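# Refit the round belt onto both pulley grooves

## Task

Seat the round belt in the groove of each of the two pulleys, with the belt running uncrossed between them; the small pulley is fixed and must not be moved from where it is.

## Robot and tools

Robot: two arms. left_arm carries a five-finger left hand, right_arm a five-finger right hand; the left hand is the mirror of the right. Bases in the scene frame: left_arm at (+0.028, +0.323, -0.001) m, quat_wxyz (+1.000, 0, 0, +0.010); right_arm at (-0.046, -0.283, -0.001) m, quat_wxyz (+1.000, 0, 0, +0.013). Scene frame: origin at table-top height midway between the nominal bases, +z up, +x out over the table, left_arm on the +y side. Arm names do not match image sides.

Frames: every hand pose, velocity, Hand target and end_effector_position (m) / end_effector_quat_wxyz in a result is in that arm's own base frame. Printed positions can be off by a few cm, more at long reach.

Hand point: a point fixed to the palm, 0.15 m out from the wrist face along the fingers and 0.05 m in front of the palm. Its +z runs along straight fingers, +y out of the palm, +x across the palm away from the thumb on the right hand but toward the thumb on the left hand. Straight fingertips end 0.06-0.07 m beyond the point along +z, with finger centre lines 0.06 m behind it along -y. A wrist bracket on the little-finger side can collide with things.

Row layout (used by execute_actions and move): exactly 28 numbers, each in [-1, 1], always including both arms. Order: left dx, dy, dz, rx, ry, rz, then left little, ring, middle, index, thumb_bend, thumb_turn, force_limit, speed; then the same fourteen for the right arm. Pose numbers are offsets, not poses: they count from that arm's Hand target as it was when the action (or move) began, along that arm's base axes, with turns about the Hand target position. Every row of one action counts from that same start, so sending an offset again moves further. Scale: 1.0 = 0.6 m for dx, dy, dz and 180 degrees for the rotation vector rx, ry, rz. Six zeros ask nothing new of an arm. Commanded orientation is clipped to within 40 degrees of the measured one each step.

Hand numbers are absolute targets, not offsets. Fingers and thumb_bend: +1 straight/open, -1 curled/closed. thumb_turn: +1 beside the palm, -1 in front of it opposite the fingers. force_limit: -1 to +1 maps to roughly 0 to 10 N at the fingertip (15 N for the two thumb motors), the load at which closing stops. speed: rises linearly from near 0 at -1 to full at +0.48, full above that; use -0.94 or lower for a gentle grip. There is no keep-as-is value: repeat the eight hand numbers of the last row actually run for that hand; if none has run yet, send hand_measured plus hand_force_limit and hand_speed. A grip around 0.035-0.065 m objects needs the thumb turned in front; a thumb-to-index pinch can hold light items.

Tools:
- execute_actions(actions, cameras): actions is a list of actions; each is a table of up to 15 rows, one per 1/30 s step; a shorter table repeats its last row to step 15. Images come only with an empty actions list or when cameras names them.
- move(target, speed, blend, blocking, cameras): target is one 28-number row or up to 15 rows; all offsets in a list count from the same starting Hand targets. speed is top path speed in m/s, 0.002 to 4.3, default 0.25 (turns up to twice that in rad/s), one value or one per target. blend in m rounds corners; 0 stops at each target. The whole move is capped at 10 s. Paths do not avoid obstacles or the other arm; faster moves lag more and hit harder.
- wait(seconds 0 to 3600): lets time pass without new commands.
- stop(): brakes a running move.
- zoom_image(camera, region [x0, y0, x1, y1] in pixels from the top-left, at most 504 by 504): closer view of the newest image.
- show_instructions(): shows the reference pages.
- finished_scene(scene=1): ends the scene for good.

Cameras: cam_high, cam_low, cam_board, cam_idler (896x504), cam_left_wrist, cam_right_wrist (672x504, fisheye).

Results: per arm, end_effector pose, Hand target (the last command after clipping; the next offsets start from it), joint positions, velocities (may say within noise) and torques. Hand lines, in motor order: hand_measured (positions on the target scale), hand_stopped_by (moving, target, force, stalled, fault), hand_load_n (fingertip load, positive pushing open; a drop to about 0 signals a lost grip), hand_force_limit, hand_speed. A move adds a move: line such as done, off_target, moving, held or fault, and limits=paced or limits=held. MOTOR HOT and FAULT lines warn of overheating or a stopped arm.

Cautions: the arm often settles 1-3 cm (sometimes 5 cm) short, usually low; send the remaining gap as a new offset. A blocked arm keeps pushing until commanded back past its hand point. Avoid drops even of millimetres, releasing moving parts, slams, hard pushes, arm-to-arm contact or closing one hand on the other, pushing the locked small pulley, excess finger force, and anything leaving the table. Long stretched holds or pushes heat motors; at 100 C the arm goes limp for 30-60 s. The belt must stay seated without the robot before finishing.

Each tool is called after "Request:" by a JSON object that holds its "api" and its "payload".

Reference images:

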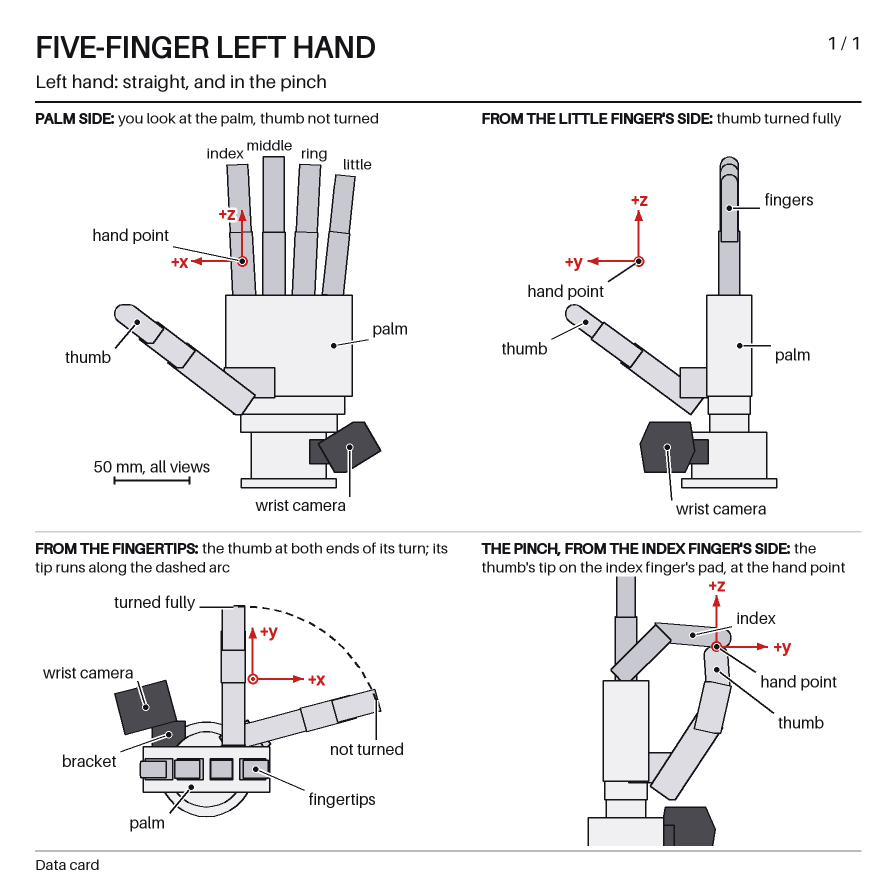

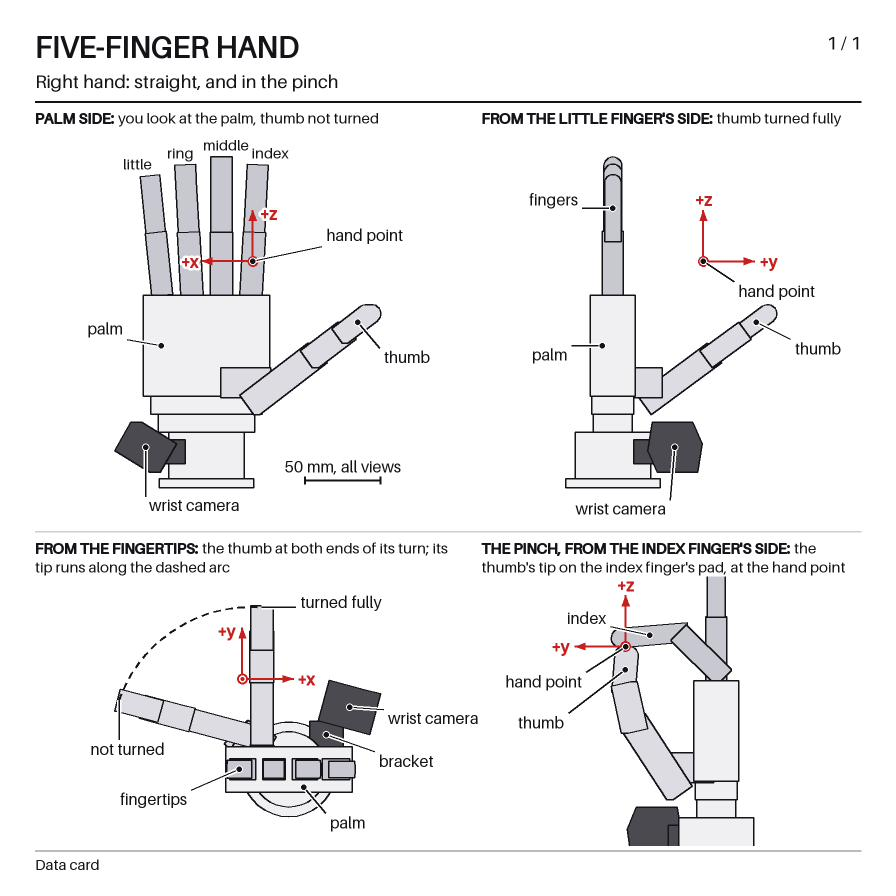

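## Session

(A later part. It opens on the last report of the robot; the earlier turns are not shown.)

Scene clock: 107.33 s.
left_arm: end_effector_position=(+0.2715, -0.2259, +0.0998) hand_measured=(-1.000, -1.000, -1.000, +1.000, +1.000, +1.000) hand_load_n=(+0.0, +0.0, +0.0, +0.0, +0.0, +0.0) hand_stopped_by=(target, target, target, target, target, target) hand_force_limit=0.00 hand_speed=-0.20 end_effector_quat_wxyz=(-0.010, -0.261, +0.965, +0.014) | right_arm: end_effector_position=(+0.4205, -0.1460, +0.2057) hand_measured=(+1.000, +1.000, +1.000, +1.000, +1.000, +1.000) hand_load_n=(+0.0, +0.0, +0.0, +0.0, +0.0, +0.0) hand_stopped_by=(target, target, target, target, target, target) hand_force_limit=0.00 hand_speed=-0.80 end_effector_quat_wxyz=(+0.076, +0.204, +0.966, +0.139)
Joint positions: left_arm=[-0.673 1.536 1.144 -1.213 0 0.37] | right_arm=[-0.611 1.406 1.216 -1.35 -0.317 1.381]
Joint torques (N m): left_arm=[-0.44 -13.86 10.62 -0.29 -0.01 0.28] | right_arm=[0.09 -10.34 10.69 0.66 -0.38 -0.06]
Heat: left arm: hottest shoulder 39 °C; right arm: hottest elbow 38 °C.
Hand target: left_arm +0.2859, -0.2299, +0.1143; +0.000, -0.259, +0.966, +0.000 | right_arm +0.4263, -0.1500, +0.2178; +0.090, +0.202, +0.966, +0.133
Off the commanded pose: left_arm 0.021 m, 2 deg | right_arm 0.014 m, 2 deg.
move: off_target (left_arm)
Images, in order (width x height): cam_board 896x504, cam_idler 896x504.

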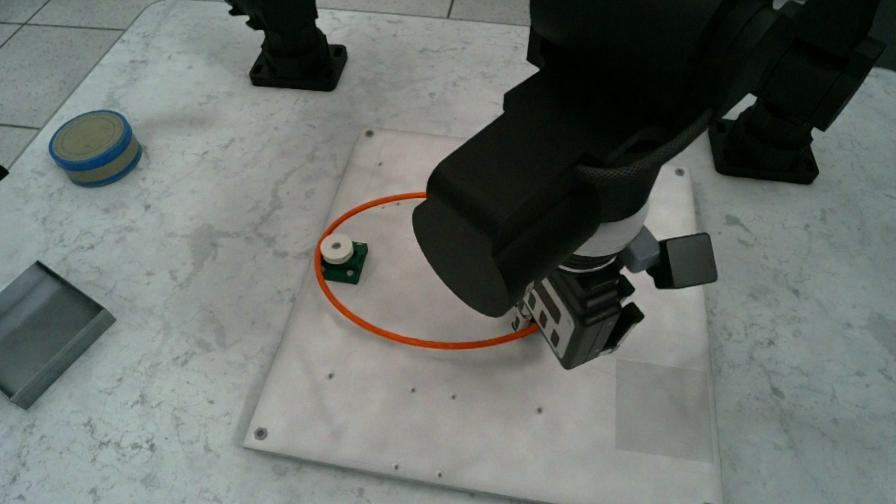

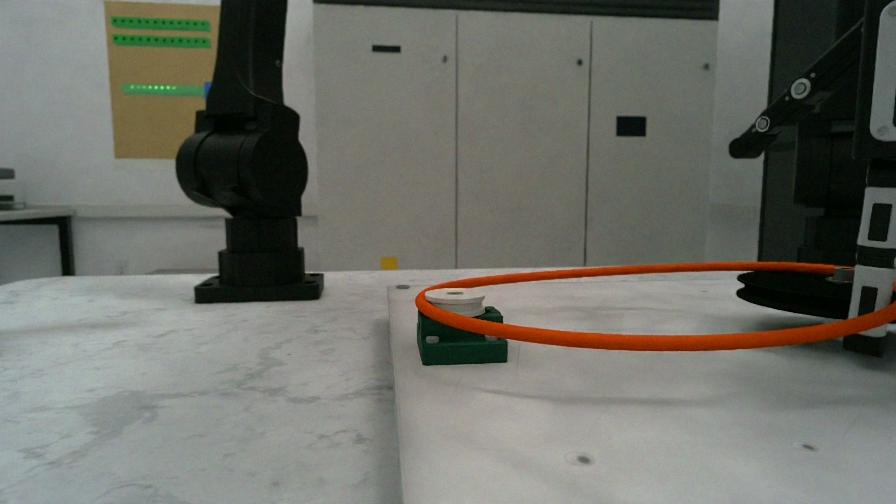

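Request:
{"api": "move", "payload": {"target": [0.012,0.018,0.003,0,0,0,-1,-1,-1,1,1,1,0,-0.2,0,0,0,0,0,0,1,1,1,1,1,1,0,-0.8], "speed": 0.08, "cameras": ["cam_idler","cam_board","cam_left_wrist"]}}

Scene clock: 113.83 s.
left_arm: end_effector_position=(+0.2779, -0.2158, +0.1005) hand_measured=(-1.000, -1.000, -1.000, +1.000, +1.000, +1.000) hand_load_n=(+0.0, +0.0, +0.0, +0.0, +0.0, +0.0) hand_stopped_by=(target, target, target, target, target, target) hand_force_limit=0.00 hand_speed=-0.20 end_effector_quat_wxyz=(-0.012, -0.260, +0.965, +0.015) | right_arm: end_effector_position=(+0.4205, -0.1460, +0.2057) hand_measured=(+1.000, +1.000, +1.000, +1.000, +1.000, +1.000) hand_load_n=(+0.0, +0.0, +0.0, +0.0, +0.0, +0.0) hand_stopped_by=(target, target, target, target, target, target) hand_force_limit=0.00 hand_speed=-0.80 end_effector_quat_wxyz=(+0.076, +0.204, +0.966, +0.139)
Joint positions: left_arm=[-0.645 1.535 1.144 -1.218 0 0.4] | right_arm=[-0.611 1.406 1.216 -1.35 -0.317 1.381]
Joint torques (N m): left_arm=[-0.32 -14.1 10.67 -0.29 -0.02 0.29] | right_arm=[0.21 -10.46 10.67 0.69 -0.4 -0.06]
Heat: left arm: hottest shoulder 39 °C; right arm: hottest elbow 38 °C.
Hand target: left_arm +0.2932, -0.2190, +0.1162; +0.000, -0.259, +0.966, +0.000 | right_arm +0.4263, -0.1500, +0.2178; +0.090, +0.202, +0.966, +0.133
Off the commanded pose: left_arm 0.022 m, 2 deg | right_arm 0.014 m, 2 deg.
move: off_target (left_arm)
Images, in order (width x height): cam_board 896x504, cam_idler 896x504, cam_left_wrist 672x504.

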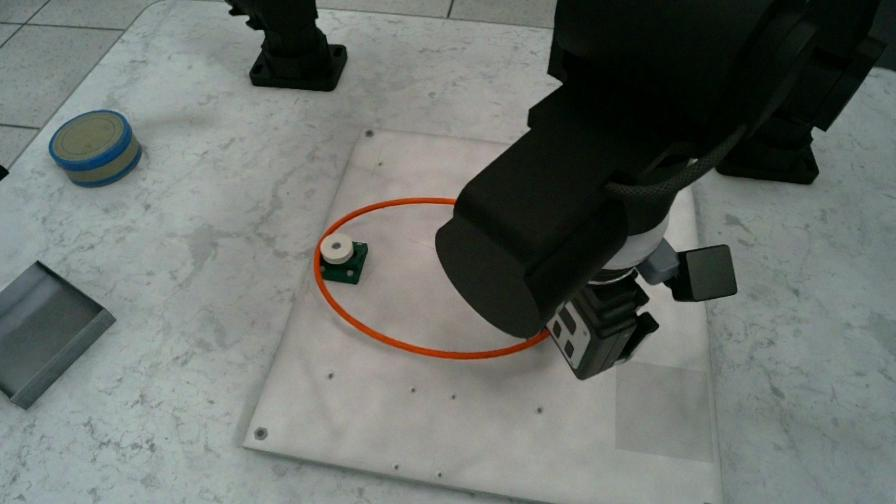

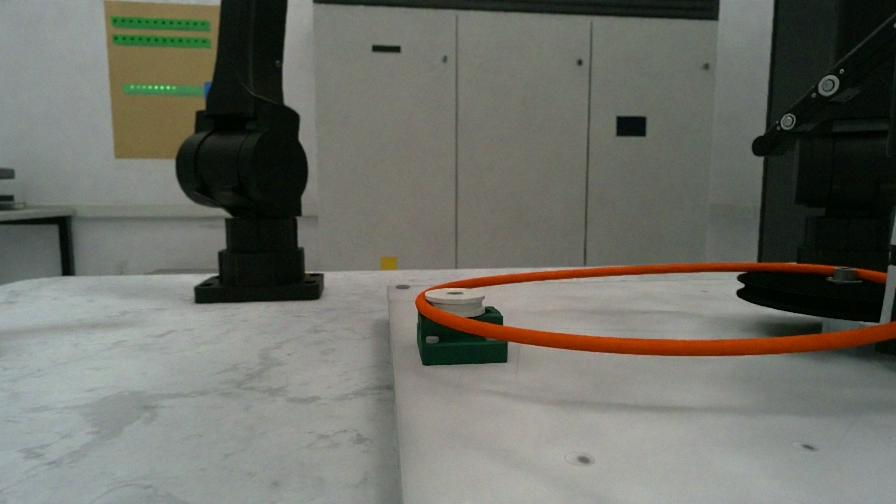

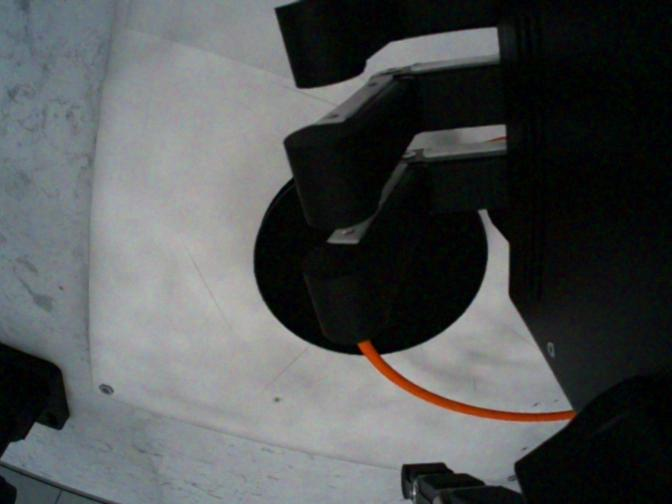

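Request:
{"api": "move", "payload": {"target": [0.008,0.034,0.0,0,0,0,-1,-1,-1,1,1,1,0,-0.2,0,0,0,0,0,0,1,1,1,1,1,1,0,-0.8], "speed": 0.08, "cameras": ["cam_idler","cam_board","cam_left_wrist","cam_high"]}}

Scene clock: 120.03 s.
left_arm: end_effector_position=(+0.2879, -0.2018, +0.1076) hand_measured=(-1.000, -1.000, -1.000, +1.000, +1.000, +1.000) hand_load_n=(+0.0, +0.0, +0.0, +0.0, +0.0, +0.0) hand_stopped_by=(target, target, target, target, target, target) hand_force_limit=0.00 hand_speed=-0.20 end_effector_quat_wxyz=(-0.007, -0.258, +0.966, +0.006) | right_arm: end_effector_position=(+0.4205, -0.1460, +0.2057) hand_measured=(+1.000, +1.000, +1.000, +1.000, +1.000, +1.000) hand_load_n=(+0.0, +0.0, +0.0, +0.0, +0.0, +0.0) hand_stopped_by=(target, target, target, target, target, target) hand_force_limit=0.00 hand_speed=-0.80 end_effector_quat_wxyz=(+0.076, +0.204, +0.966, +0.139)
Joint positions: left_arm=[-0.603 1.514 1.144 -1.22 0.003 0.447] | right_arm=[-0.611 1.406 1.216 -1.35 -0.317 1.381]
Joint torques (N m): left_arm=[-0.09 -13.51 9.28 -0.08 -0.13 0.29] | right_arm=[0.15 -10.52 10.67 0.7 -0.39 -0.04]
Heat: left arm: hottest shoulder 39 °C; right arm: hottest elbow 38 °C.
Hand target: left_arm +0.2980, -0.1987, +0.1162; +0.000, -0.259, +0.966, +0.000 | right_arm +0.4263, -0.1500, +0.2178; +0.090, +0.202, +0.966, +0.133
Off the commanded pose: left_arm 0.014 m, 1 deg | right_arm 0.014 m, 2 deg.
move: off_target (left_arm)
Images, in order (width x height): cam_high 896x504, cam_board 896x504, cam_idler 896x504, cam_left_wrist 672x504.

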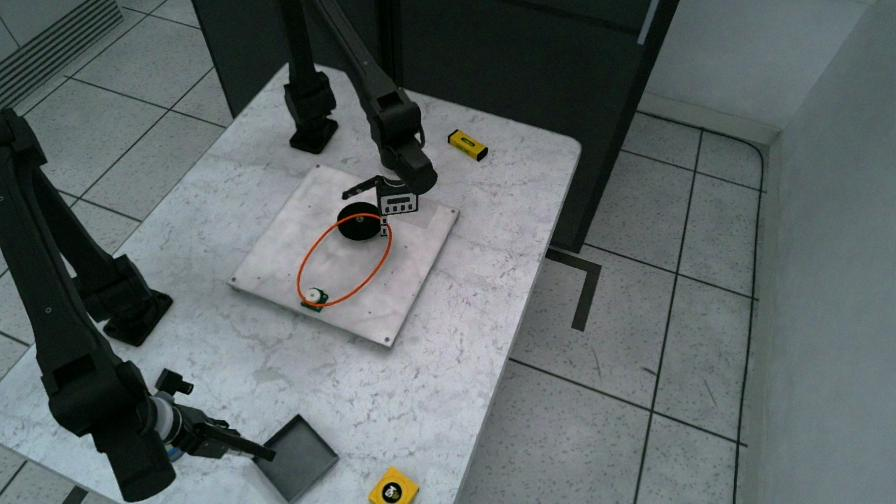

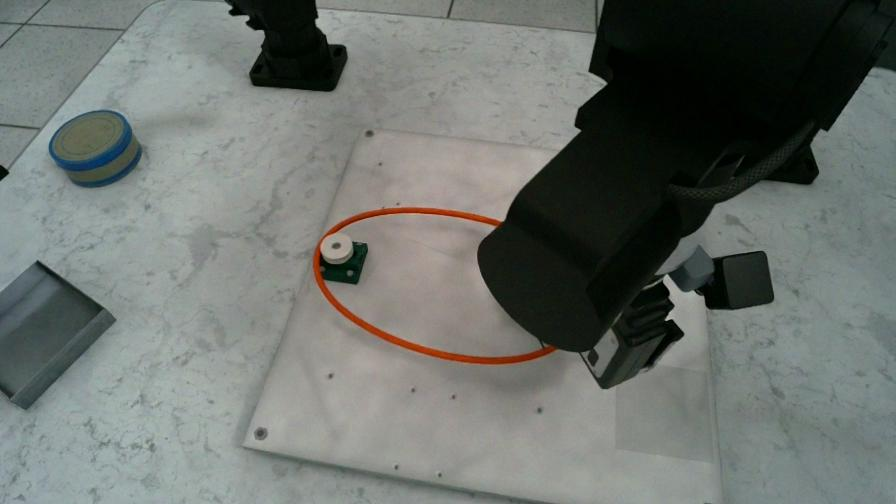

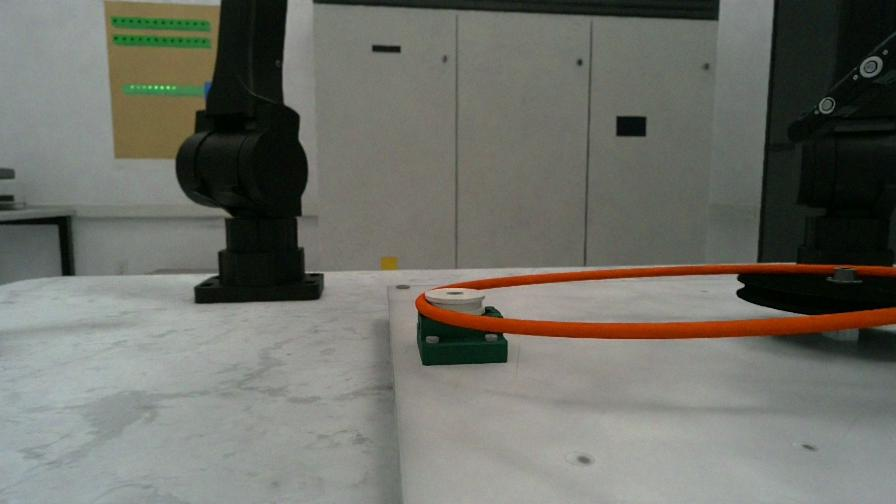

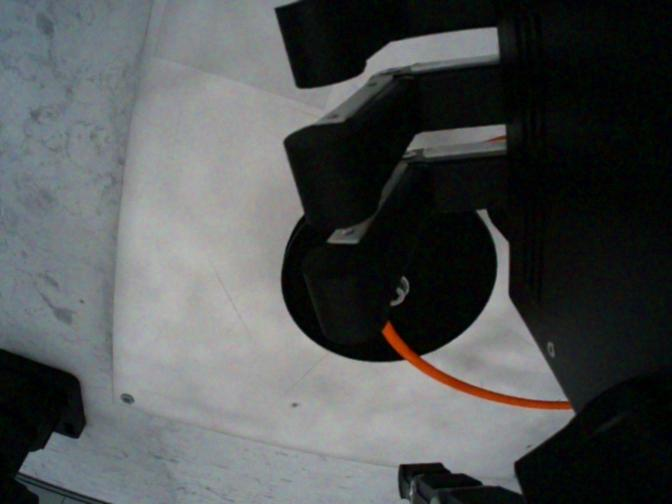

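Request:
{"api": "zoom_image", "payload": {"camera": "cam_high", "region": [290, 170, 442, 320]}}

Scaled by 3.316 from the camera's image (finer frame: 1280x720).

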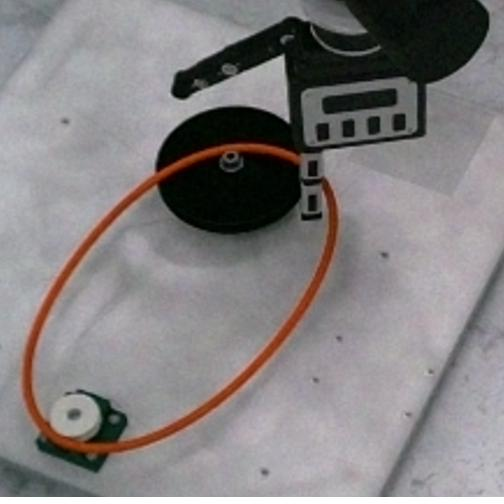

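Request:
{"api": "move", "payload": {"target": [-0.025,0.062,-0.012,0,0,0,-1,-1,-1,1,1,1,0,-0.2,0,0,0,0,0,0,1,1,1,1,1,1,0,-0.8], "speed": 0.08, "cameras": ["cam_idler","cam_left_wrist","cam_high"]}}

Request:
{"api": "zoom_image", "payload": {"camera": "cam_high", "region": [290, 170, 442, 320]}}

Scene clock: 133.03 s.
left_arm: end_effector_position=(+0.2809, -0.1733, +0.1109) hand_measured=(-1.000, -1.000, -1.000, +1.000, +1.000, +1.000) hand_load_n=(+0.0, +0.0, +0.0, +0.0, +0.0, +0.0) hand_stopped_by=(target, target, target, target, target, target) hand_force_limit=0.00 hand_speed=-0.20 end_effector_quat_wxyz=(-0.003, -0.256, +0.967, -0.003) | right_arm: end_effector_position=(+0.4205, -0.1460, +0.2057) hand_measured=(+1.000, +1.000, +1.000, +1.000, +1.000, +1.000) hand_load_n=(+0.0, +0.0, +0.0, +0.0, +0.0, +0.0) hand_stopped_by=(target, target, target, target, target, target) hand_force_limit=0.00 hand_speed=-0.80 end_effector_quat_wxyz=(+0.076, +0.204, +0.966, +0.139)
Joint positions: left_arm=[-0.552 1.441 1.078 -1.206 0.009 0.5] | right_arm=[-0.611 1.406 1.216 -1.35 -0.317 1.381]
Joint torques (N m): left_arm=[0.44 -12.57 6.86 0.47 -0.35 0.31] | right_arm=[0.09 -10.46 10.7 0.69 -0.4 -0.06]
Heat: left arm: hottest shoulder 39 °C; right arm: hottest elbow 39 °C.
Hand target: left_arm +0.2830, -0.1614, +0.1090; +0.000, -0.259, +0.966, +0.000 | right_arm +0.4263, -0.1500, +0.2178; +0.090, +0.202, +0.966, +0.133
Off the commanded pose: left_arm 0.012 m, 1 deg | right_arm 0.014 m, 2 deg.
move: off_target (left_arm)
Images, in order (width x height): cam_high 896x504, cam_idler 896x504, cam_left_wrist 672x504.

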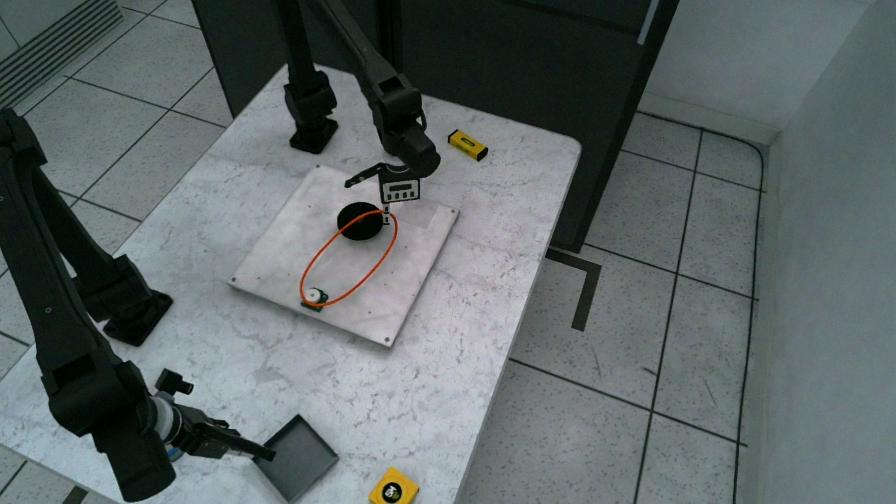

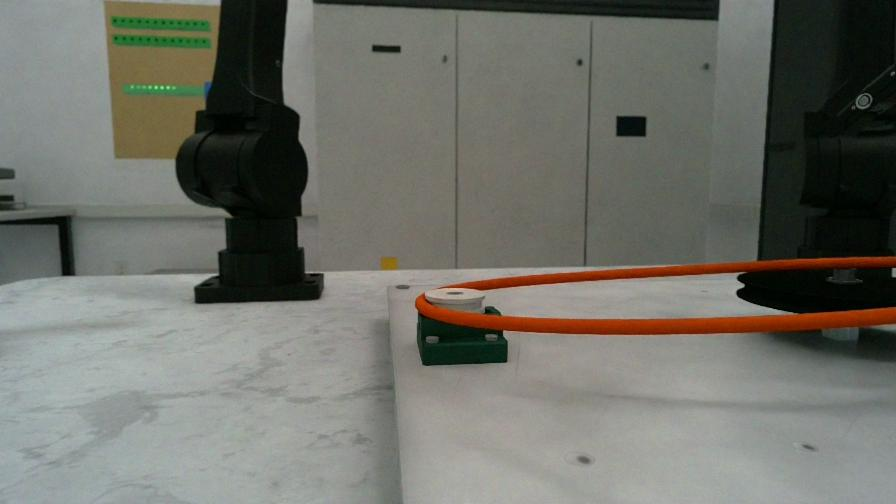

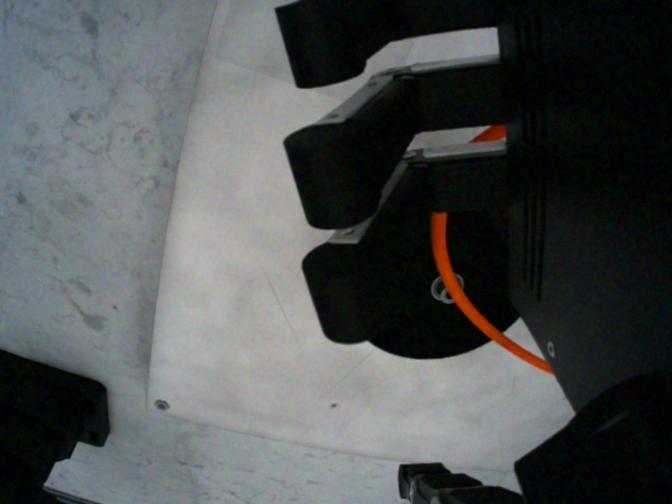

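Scaled by 3.316 from the camera's image (finer frame: 1280x720).

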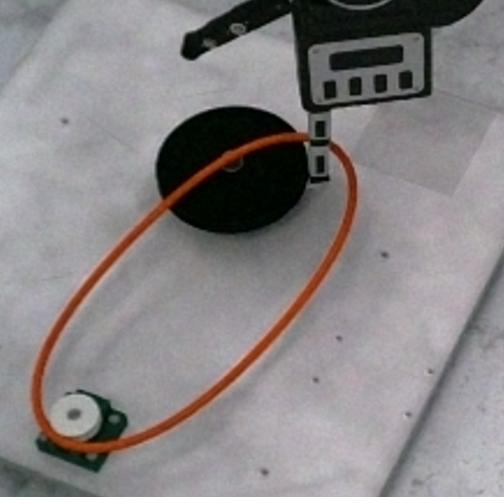

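Request:
{"api": "move", "payload": {"target": [-0.0545,0.0483,-0.0083,0,0,0,-1,-1,-1,1,1,1,0,-0.2,0,0,0,0,0,0,1,1,1,1,1,1,0,-0.8], "speed": 0.08, "cameras": ["cam_idler","cam_left_wrist","cam_high","cam_board"]}}

Request:
{"api": "zoom_image", "payload": {"camera": "cam_high", "region": [290, 170, 442, 320]}}

Scene clock: 148.83 s.
left_arm: end_effector_position=(+0.2587, -0.1460, +0.1078) hand_measured=(-1.000, -1.000, -1.000, +1.000, +1.000, +1.000) hand_load_n=(+0.0, +0.0, +0.0, +0.5, -0.5, +0.0) hand_stopped_by=(target, target, target, target, target, target) hand_force_limit=0.00 hand_speed=-0.20 end_effector_quat_wxyz=(+0.010, -0.264, +0.965, -0.011) | right_arm: end_effector_position=(+0.4205, -0.1460, +0.2057) hand_measured=(+1.000, +1.000, +1.000, +1.000, +1.000, +1.000) hand_load_n=(+0.0, +0.0, +0.0, +0.0, +0.0, +0.0) hand_stopped_by=(target, target, target, target, target, target) hand_force_limit=0.00 hand_speed=-0.80 end_effector_quat_wxyz=(+0.076, +0.204, +0.966, +0.139)
Joint positions: left_arm=[-0.521 1.337 0.97 -1.175 0.002 0.517] | right_arm=[-0.611 1.406 1.216 -1.35 -0.317 1.381]
Joint torques (N m): left_arm=[-0.15 -10.81 6.16 -0.24 -0.06 0.39] | right_arm=[0.09 -10.52 10.63 0.7 -0.39 -0.05]
Heat: left arm: hottest shoulder 39 °C; right arm: hottest elbow 39 °C.
Hand target: left_arm +0.2502, -0.1325, +0.1040; +0.000, -0.259, +0.966, +0.000 | right_arm +0.4263, -0.1500, +0.2178; +0.090, +0.202, +0.966, +0.133
Off the commanded pose: left_arm 0.016 m, 2 deg | right_arm 0.014 m, 2 deg.
move: off_target (left_arm)
Images, in order (width x height): cam_high 896x504, cam_board 896x504, cam_idler 896x504, cam_left_wrist 672x504.

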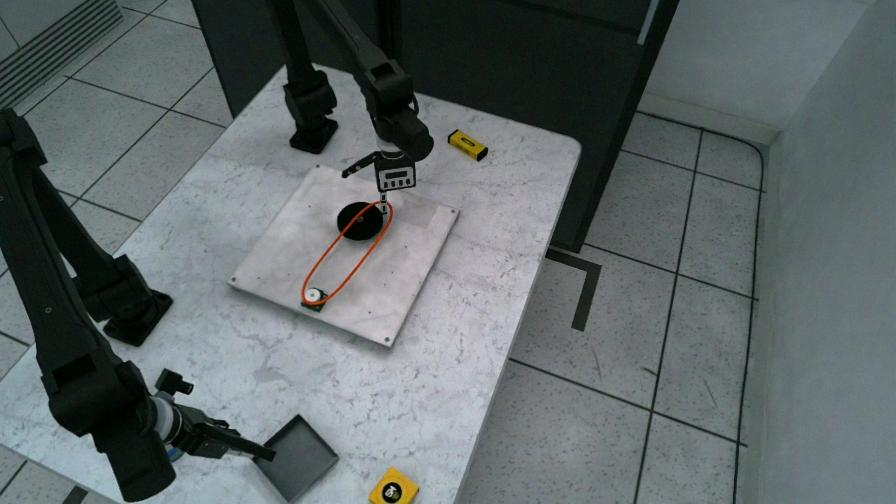

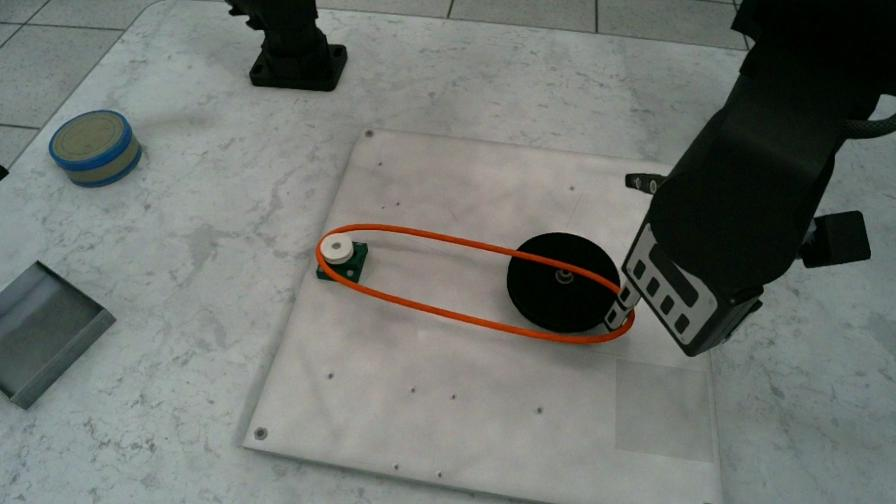

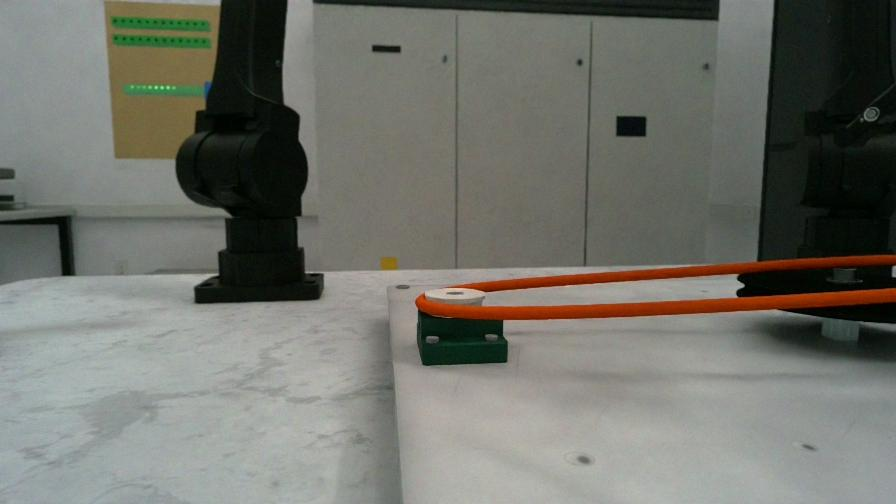

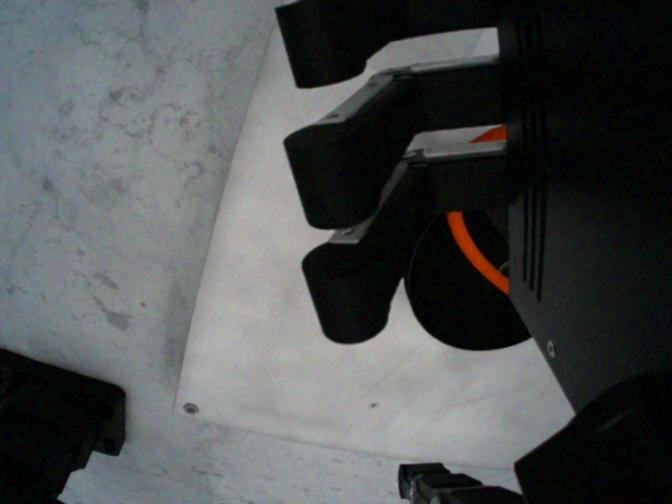

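Scaled by 3.316 from the camera's image (finer frame: 1280x720).

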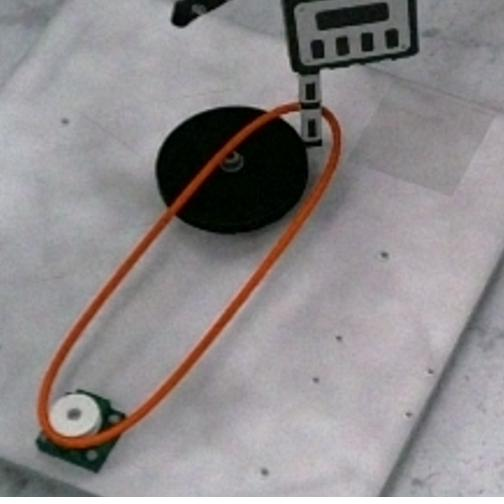

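Request:
{"api": "zoom_image", "payload": {"camera": "cam_board", "region": [480, 210, 660, 360]}}

Request:
{"api": "zoom_image", "payload": {"camera": "cam_idler", "region": [700, 230, 896, 360]}}

Scaled by 2.800 from the camera's image (finer frame: 1280x720).

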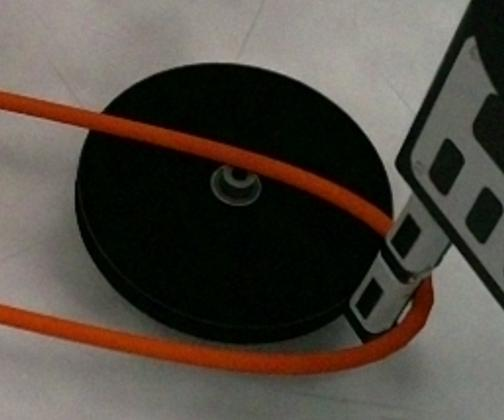

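Scaled by 2.571 from the camera's image (finer frame: 1280x720).

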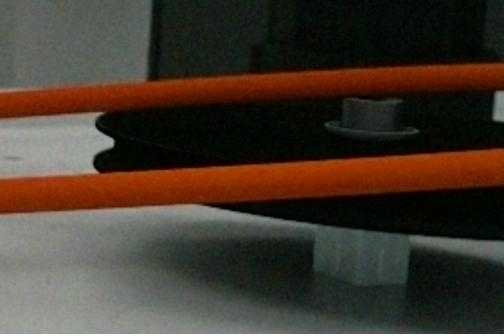

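Request:
{"api": "move", "payload": {"target": [0,0,-0.02,0,0,0,-1,-1,-1,1,1,1,0,-0.2,0,0,0,0,0,0,1,1,1,1,1,1,0,-0.8], "speed": 0.08, "cameras": ["cam_idler","cam_board"]}}

Request:
{"api": "zoom_image", "payload": {"camera": "cam_board", "region": [480, 210, 660, 360]}}

Request:
{"api": "zoom_image", "payload": {"camera": "cam_idler", "region": [700, 230, 896, 360]}}

Scene clock: 163.13 s.
left_arm: end_effector_position=(+0.2603, -0.1475, +0.1017) hand_measured=(-1.000, -1.000, -1.000, +1.000, +1.000, +1.000) hand_load_n=(+0.0, +0.0, +0.0, +0.0, +0.0, +0.0) hand_stopped_by=(target, target, target, target, target, target) hand_force_limit=0.00 hand_speed=-0.20 end_effector_quat_wxyz=(+0.015, -0.263, +0.964, -0.019) | right_arm: end_effector_position=(+0.4205, -0.1460, +0.2057) hand_measured=(+1.000, +1.000, +1.000, +1.000, +1.000, +1.000) hand_load_n=(+0.0, +0.0, +0.0, +0.0, +0.0, +0.0) hand_stopped_by=(target, target, target, target, target, target) hand_force_limit=0.00 hand_speed=-0.80 end_effector_quat_wxyz=(+0.076, +0.204, +0.966, +0.139)
Joint positions: left_arm=[-0.521 1.335 0.954 -1.143 0.005 0.517] | right_arm=[-0.611 1.406 1.216 -1.35 -0.317 1.381]
Joint torques (N m): left_arm=[-0.15 -9.58 5.81 -0.2 -0.17 0.4] | right_arm=[-0.03 -10.52 10.66 0.7 -0.39 -0.06]
Heat: left arm: hottest shoulder 39 °C; right arm: hottest elbow 39 °C.
Hand target: left_arm +0.2502, -0.1325, +0.0920; +0.000, -0.259, +0.966, +0.000 | right_arm +0.4263, -0.1500, +0.2178; +0.090, +0.202, +0.966, +0.133
Off the commanded pose: left_arm 0.021 m, 3 deg | right_arm 0.014 m, 2 deg.
move: off_target (left_arm)
Images, in order (width x height): cam_board 896x504, cam_idler 896x504.

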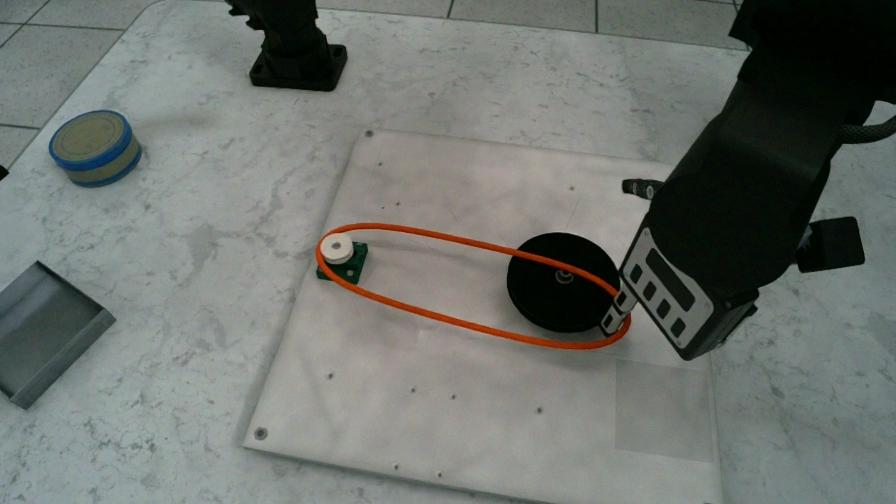

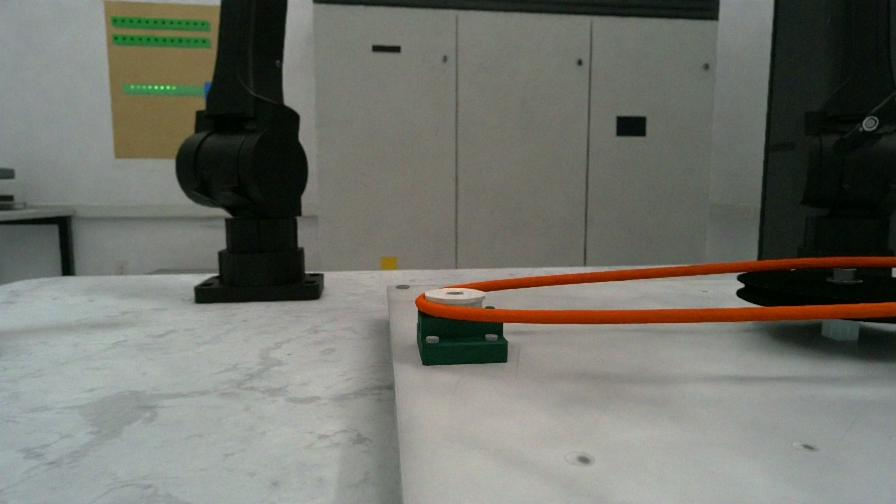

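Scaled by 2.800 from the camera's image (finer frame: 1280x720).

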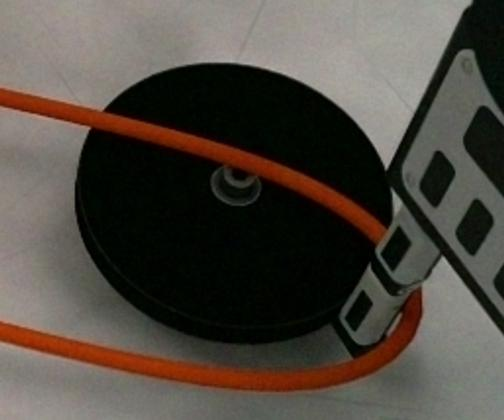

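Scaled by 2.571 from the camera's image (finer frame: 1280x720).

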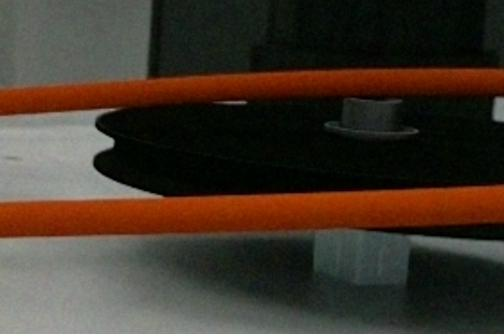

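Request:
{"api": "move", "payload": {"target": [-0.038,0.018,0.003,0,0,0,-1,-1,-1,1,1,1,0,-0.2,0,0,0,0,0,0,1,1,1,1,1,1,0,-0.8], "speed": 0.08, "cameras": ["cam_idler","cam_board"]}}

Request:
{"api": "zoom_image", "payload": {"camera": "cam_board", "region": [480, 210, 660, 360]}}

Request:
{"api": "zoom_image", "payload": {"camera": "cam_idler", "region": [700, 230, 896, 360]}}

Scene clock: 170.47 s.
left_arm: end_effector_position=(+0.2422, -0.1363, +0.1011) hand_measured=(-1.000, -1.000, -1.000, +1.000, +1.000, +1.000) hand_load_n=(+0.5, +0.0, +0.0, +0.0, +0.0, +0.0) hand_stopped_by=(target, target, target, target, target, target) hand_force_limit=0.00 hand_speed=-0.20 end_effector_quat_wxyz=(+0.019, -0.263, +0.964, -0.020) | right_arm: end_effector_position=(+0.4205, -0.1460, +0.2057) hand_measured=(+1.000, +1.000, +1.000, +1.000, +1.000, +1.000) hand_load_n=(+0.0, +0.0, +0.0, +0.0, +0.0, +0.0) hand_stopped_by=(target, target, target, target, target, target) hand_force_limit=0.00 hand_speed=-0.80 end_effector_quat_wxyz=(+0.076, +0.204, +0.966, +0.139)
Joint positions: left_arm=[-0.521 1.272 0.897 -1.141 0.001 0.517] | right_arm=[-0.611 1.406 1.216 -1.35 -0.317 1.381]
Joint torques (N m): left_arm=[-0.44 -9.05 5.79 -0.68 0 0.36] | right_arm=[0.03 -10.52 10.66 0.76 -0.39 -0.05]
Heat: left arm: hottest shoulder 39 °C; right arm: hottest elbow 39 °C.
Hand target: left_arm +0.2273, -0.1217, +0.0938; +0.000, -0.259, +0.966, +0.000 | right_arm +0.4263, -0.1500, +0.2178; +0.090, +0.202, +0.966, +0.133
Off the commanded pose: left_arm 0.022 m, 3 deg | right_arm 0.014 m, 2 deg.
move: off_target (left_arm)
Images, in order (width x height): cam_board 896x504, cam_idler 896x504.

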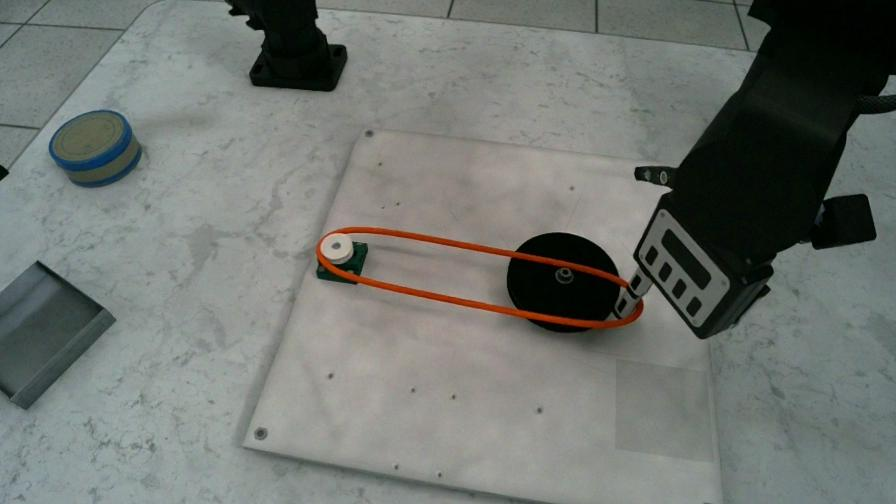

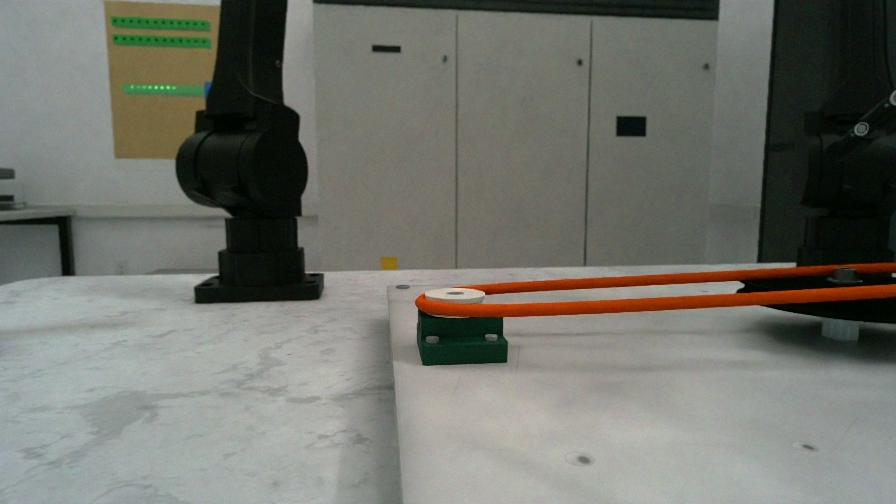

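Scaled by 2.800 from the camera's image (finer frame: 1280x720).

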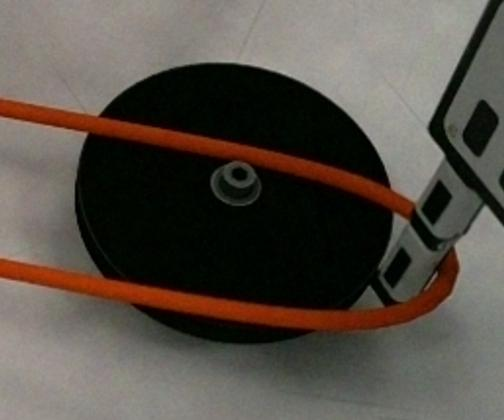

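Scaled by 2.571 from the camera's image (finer frame: 1280x720).

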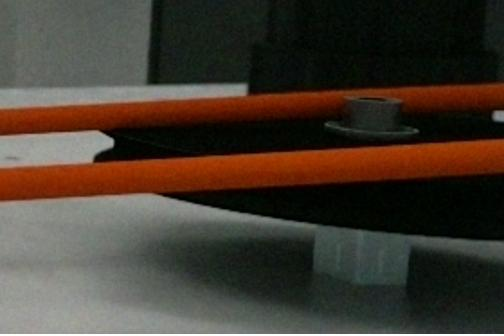

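Request:
{"api": "move", "payload": {"target": [[0.0637,-0.0338,0.017,0,0,0,-1,-1,-1,1,1,1,0,-0.2,0,0,0,0,0,0,1,1,1,1,1,1,0,-0.8],[0.0942,-0.0733,0.017,0,0,0,-1,-1,-1,1,1,1,0,-0.2,0,0,0,0,0,0,1,1,1,1,1,1,0,-0.8],[0.11,-0.11,0.017,0,0,0,-1,-1,-1,1,1,1,0,-0.2,0,0,0,0,0,0,1,1,1,1,1,1,0,-0.8]], "speed": 0.08, "blend": 0.005, "cameras": ["cam_idler","cam_board","cam_high"]}}

Request:
{"api": "zoom_image", "payload": {"camera": "cam_high", "region": [290, 170, 442, 320]}}

Scene clock: 237.07 s.
left_arm: end_effector_position=(+0.2825, -0.1793, +0.0971) hand_measured=(-1.000, -1.000, -1.000, +1.000, +1.000, +1.000) hand_load_n=(+0.0, +0.0, +0.0, +0.0, +0.0, +0.0) hand_stopped_by=(target, target, target, target, target, target) hand_force_limit=0.00 hand_speed=-0.20 end_effector_quat_wxyz=(-0.007, -0.258, +0.966, +0.000) | right_arm: end_effector_position=(+0.4205, -0.1460, +0.2057) hand_measured=(+1.000, +1.000, +1.000, +1.000, +1.000, +1.000) hand_load_n=(+0.0, +0.0, +0.0, +0.0, +0.0, +0.0) hand_stopped_by=(target, target, target, target, target, target) hand_force_limit=0.00 hand_speed=-0.80 end_effector_quat_wxyz=(+0.076, +0.204, +0.966, +0.139)
Joint positions: left_arm=[-0.561 1.475 1.073 -1.179 0.011 0.488] | right_arm=[-0.611 1.406 1.216 -1.35 -0.317 1.381]
Joint torques (N m): left_arm=[-1.9 -10.64 10.74 -0.25 -0.42 0.04] | right_arm=[0.09 -10.34 10.73 0.69 -0.39 -0.06]
Heat: left arm: hottest shoulder 38 °C; right arm: hottest elbow 39 °C.
Hand target: left_arm +0.2934, -0.1877, +0.1040; +0.000, -0.259, +0.966, +0.000 | right_arm +0.4263, -0.1500, +0.2178; +0.090, +0.202, +0.966, +0.133
Off the commanded pose: left_arm 0.015 m, 1 deg | right_arm 0.014 m, 2 deg.
move: off_target (left_arm)
Images, in order (width x height): cam_high 896x504, cam_board 896x504, cam_idler 896x504.

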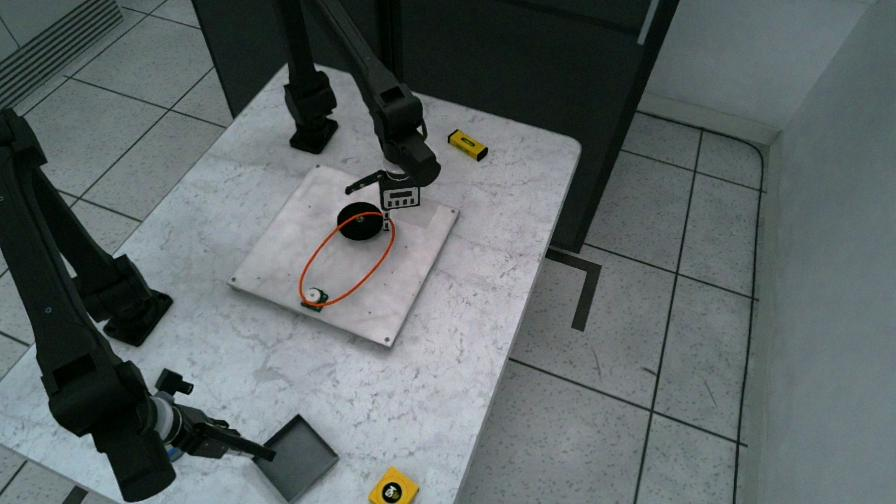

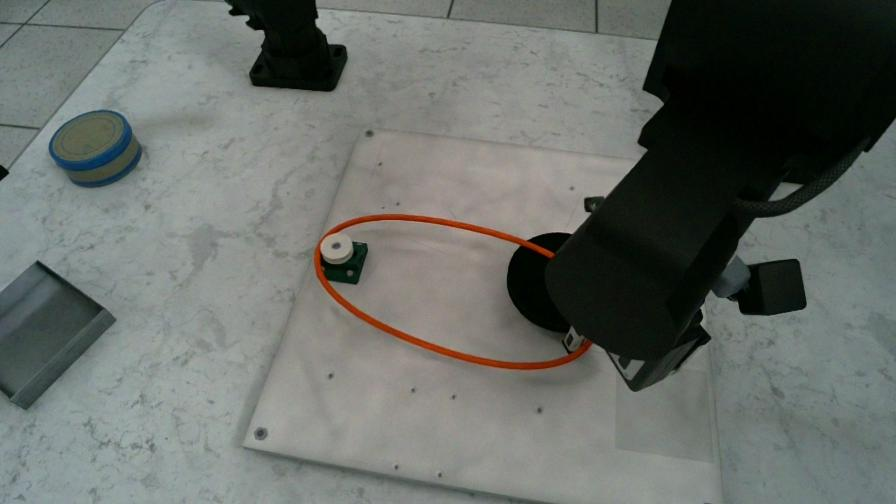

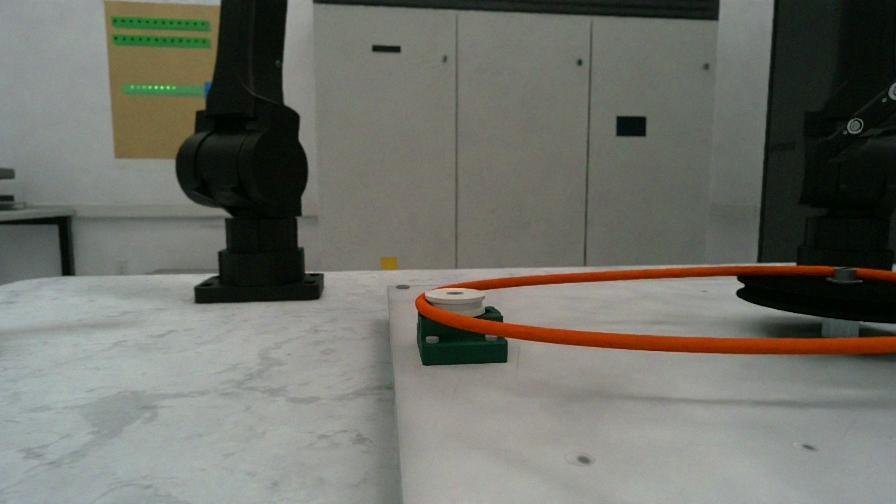

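Scaled by 3.316 from the camera's image (finer frame: 1280x720).

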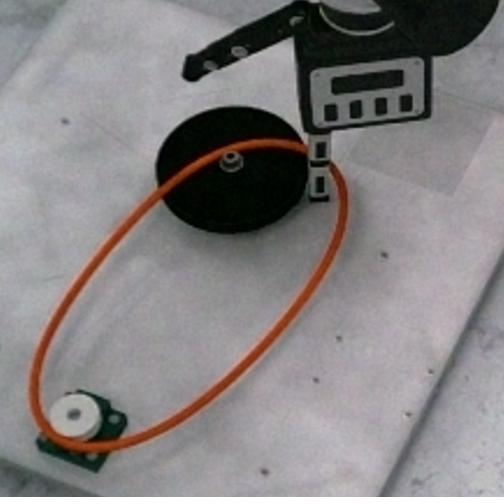

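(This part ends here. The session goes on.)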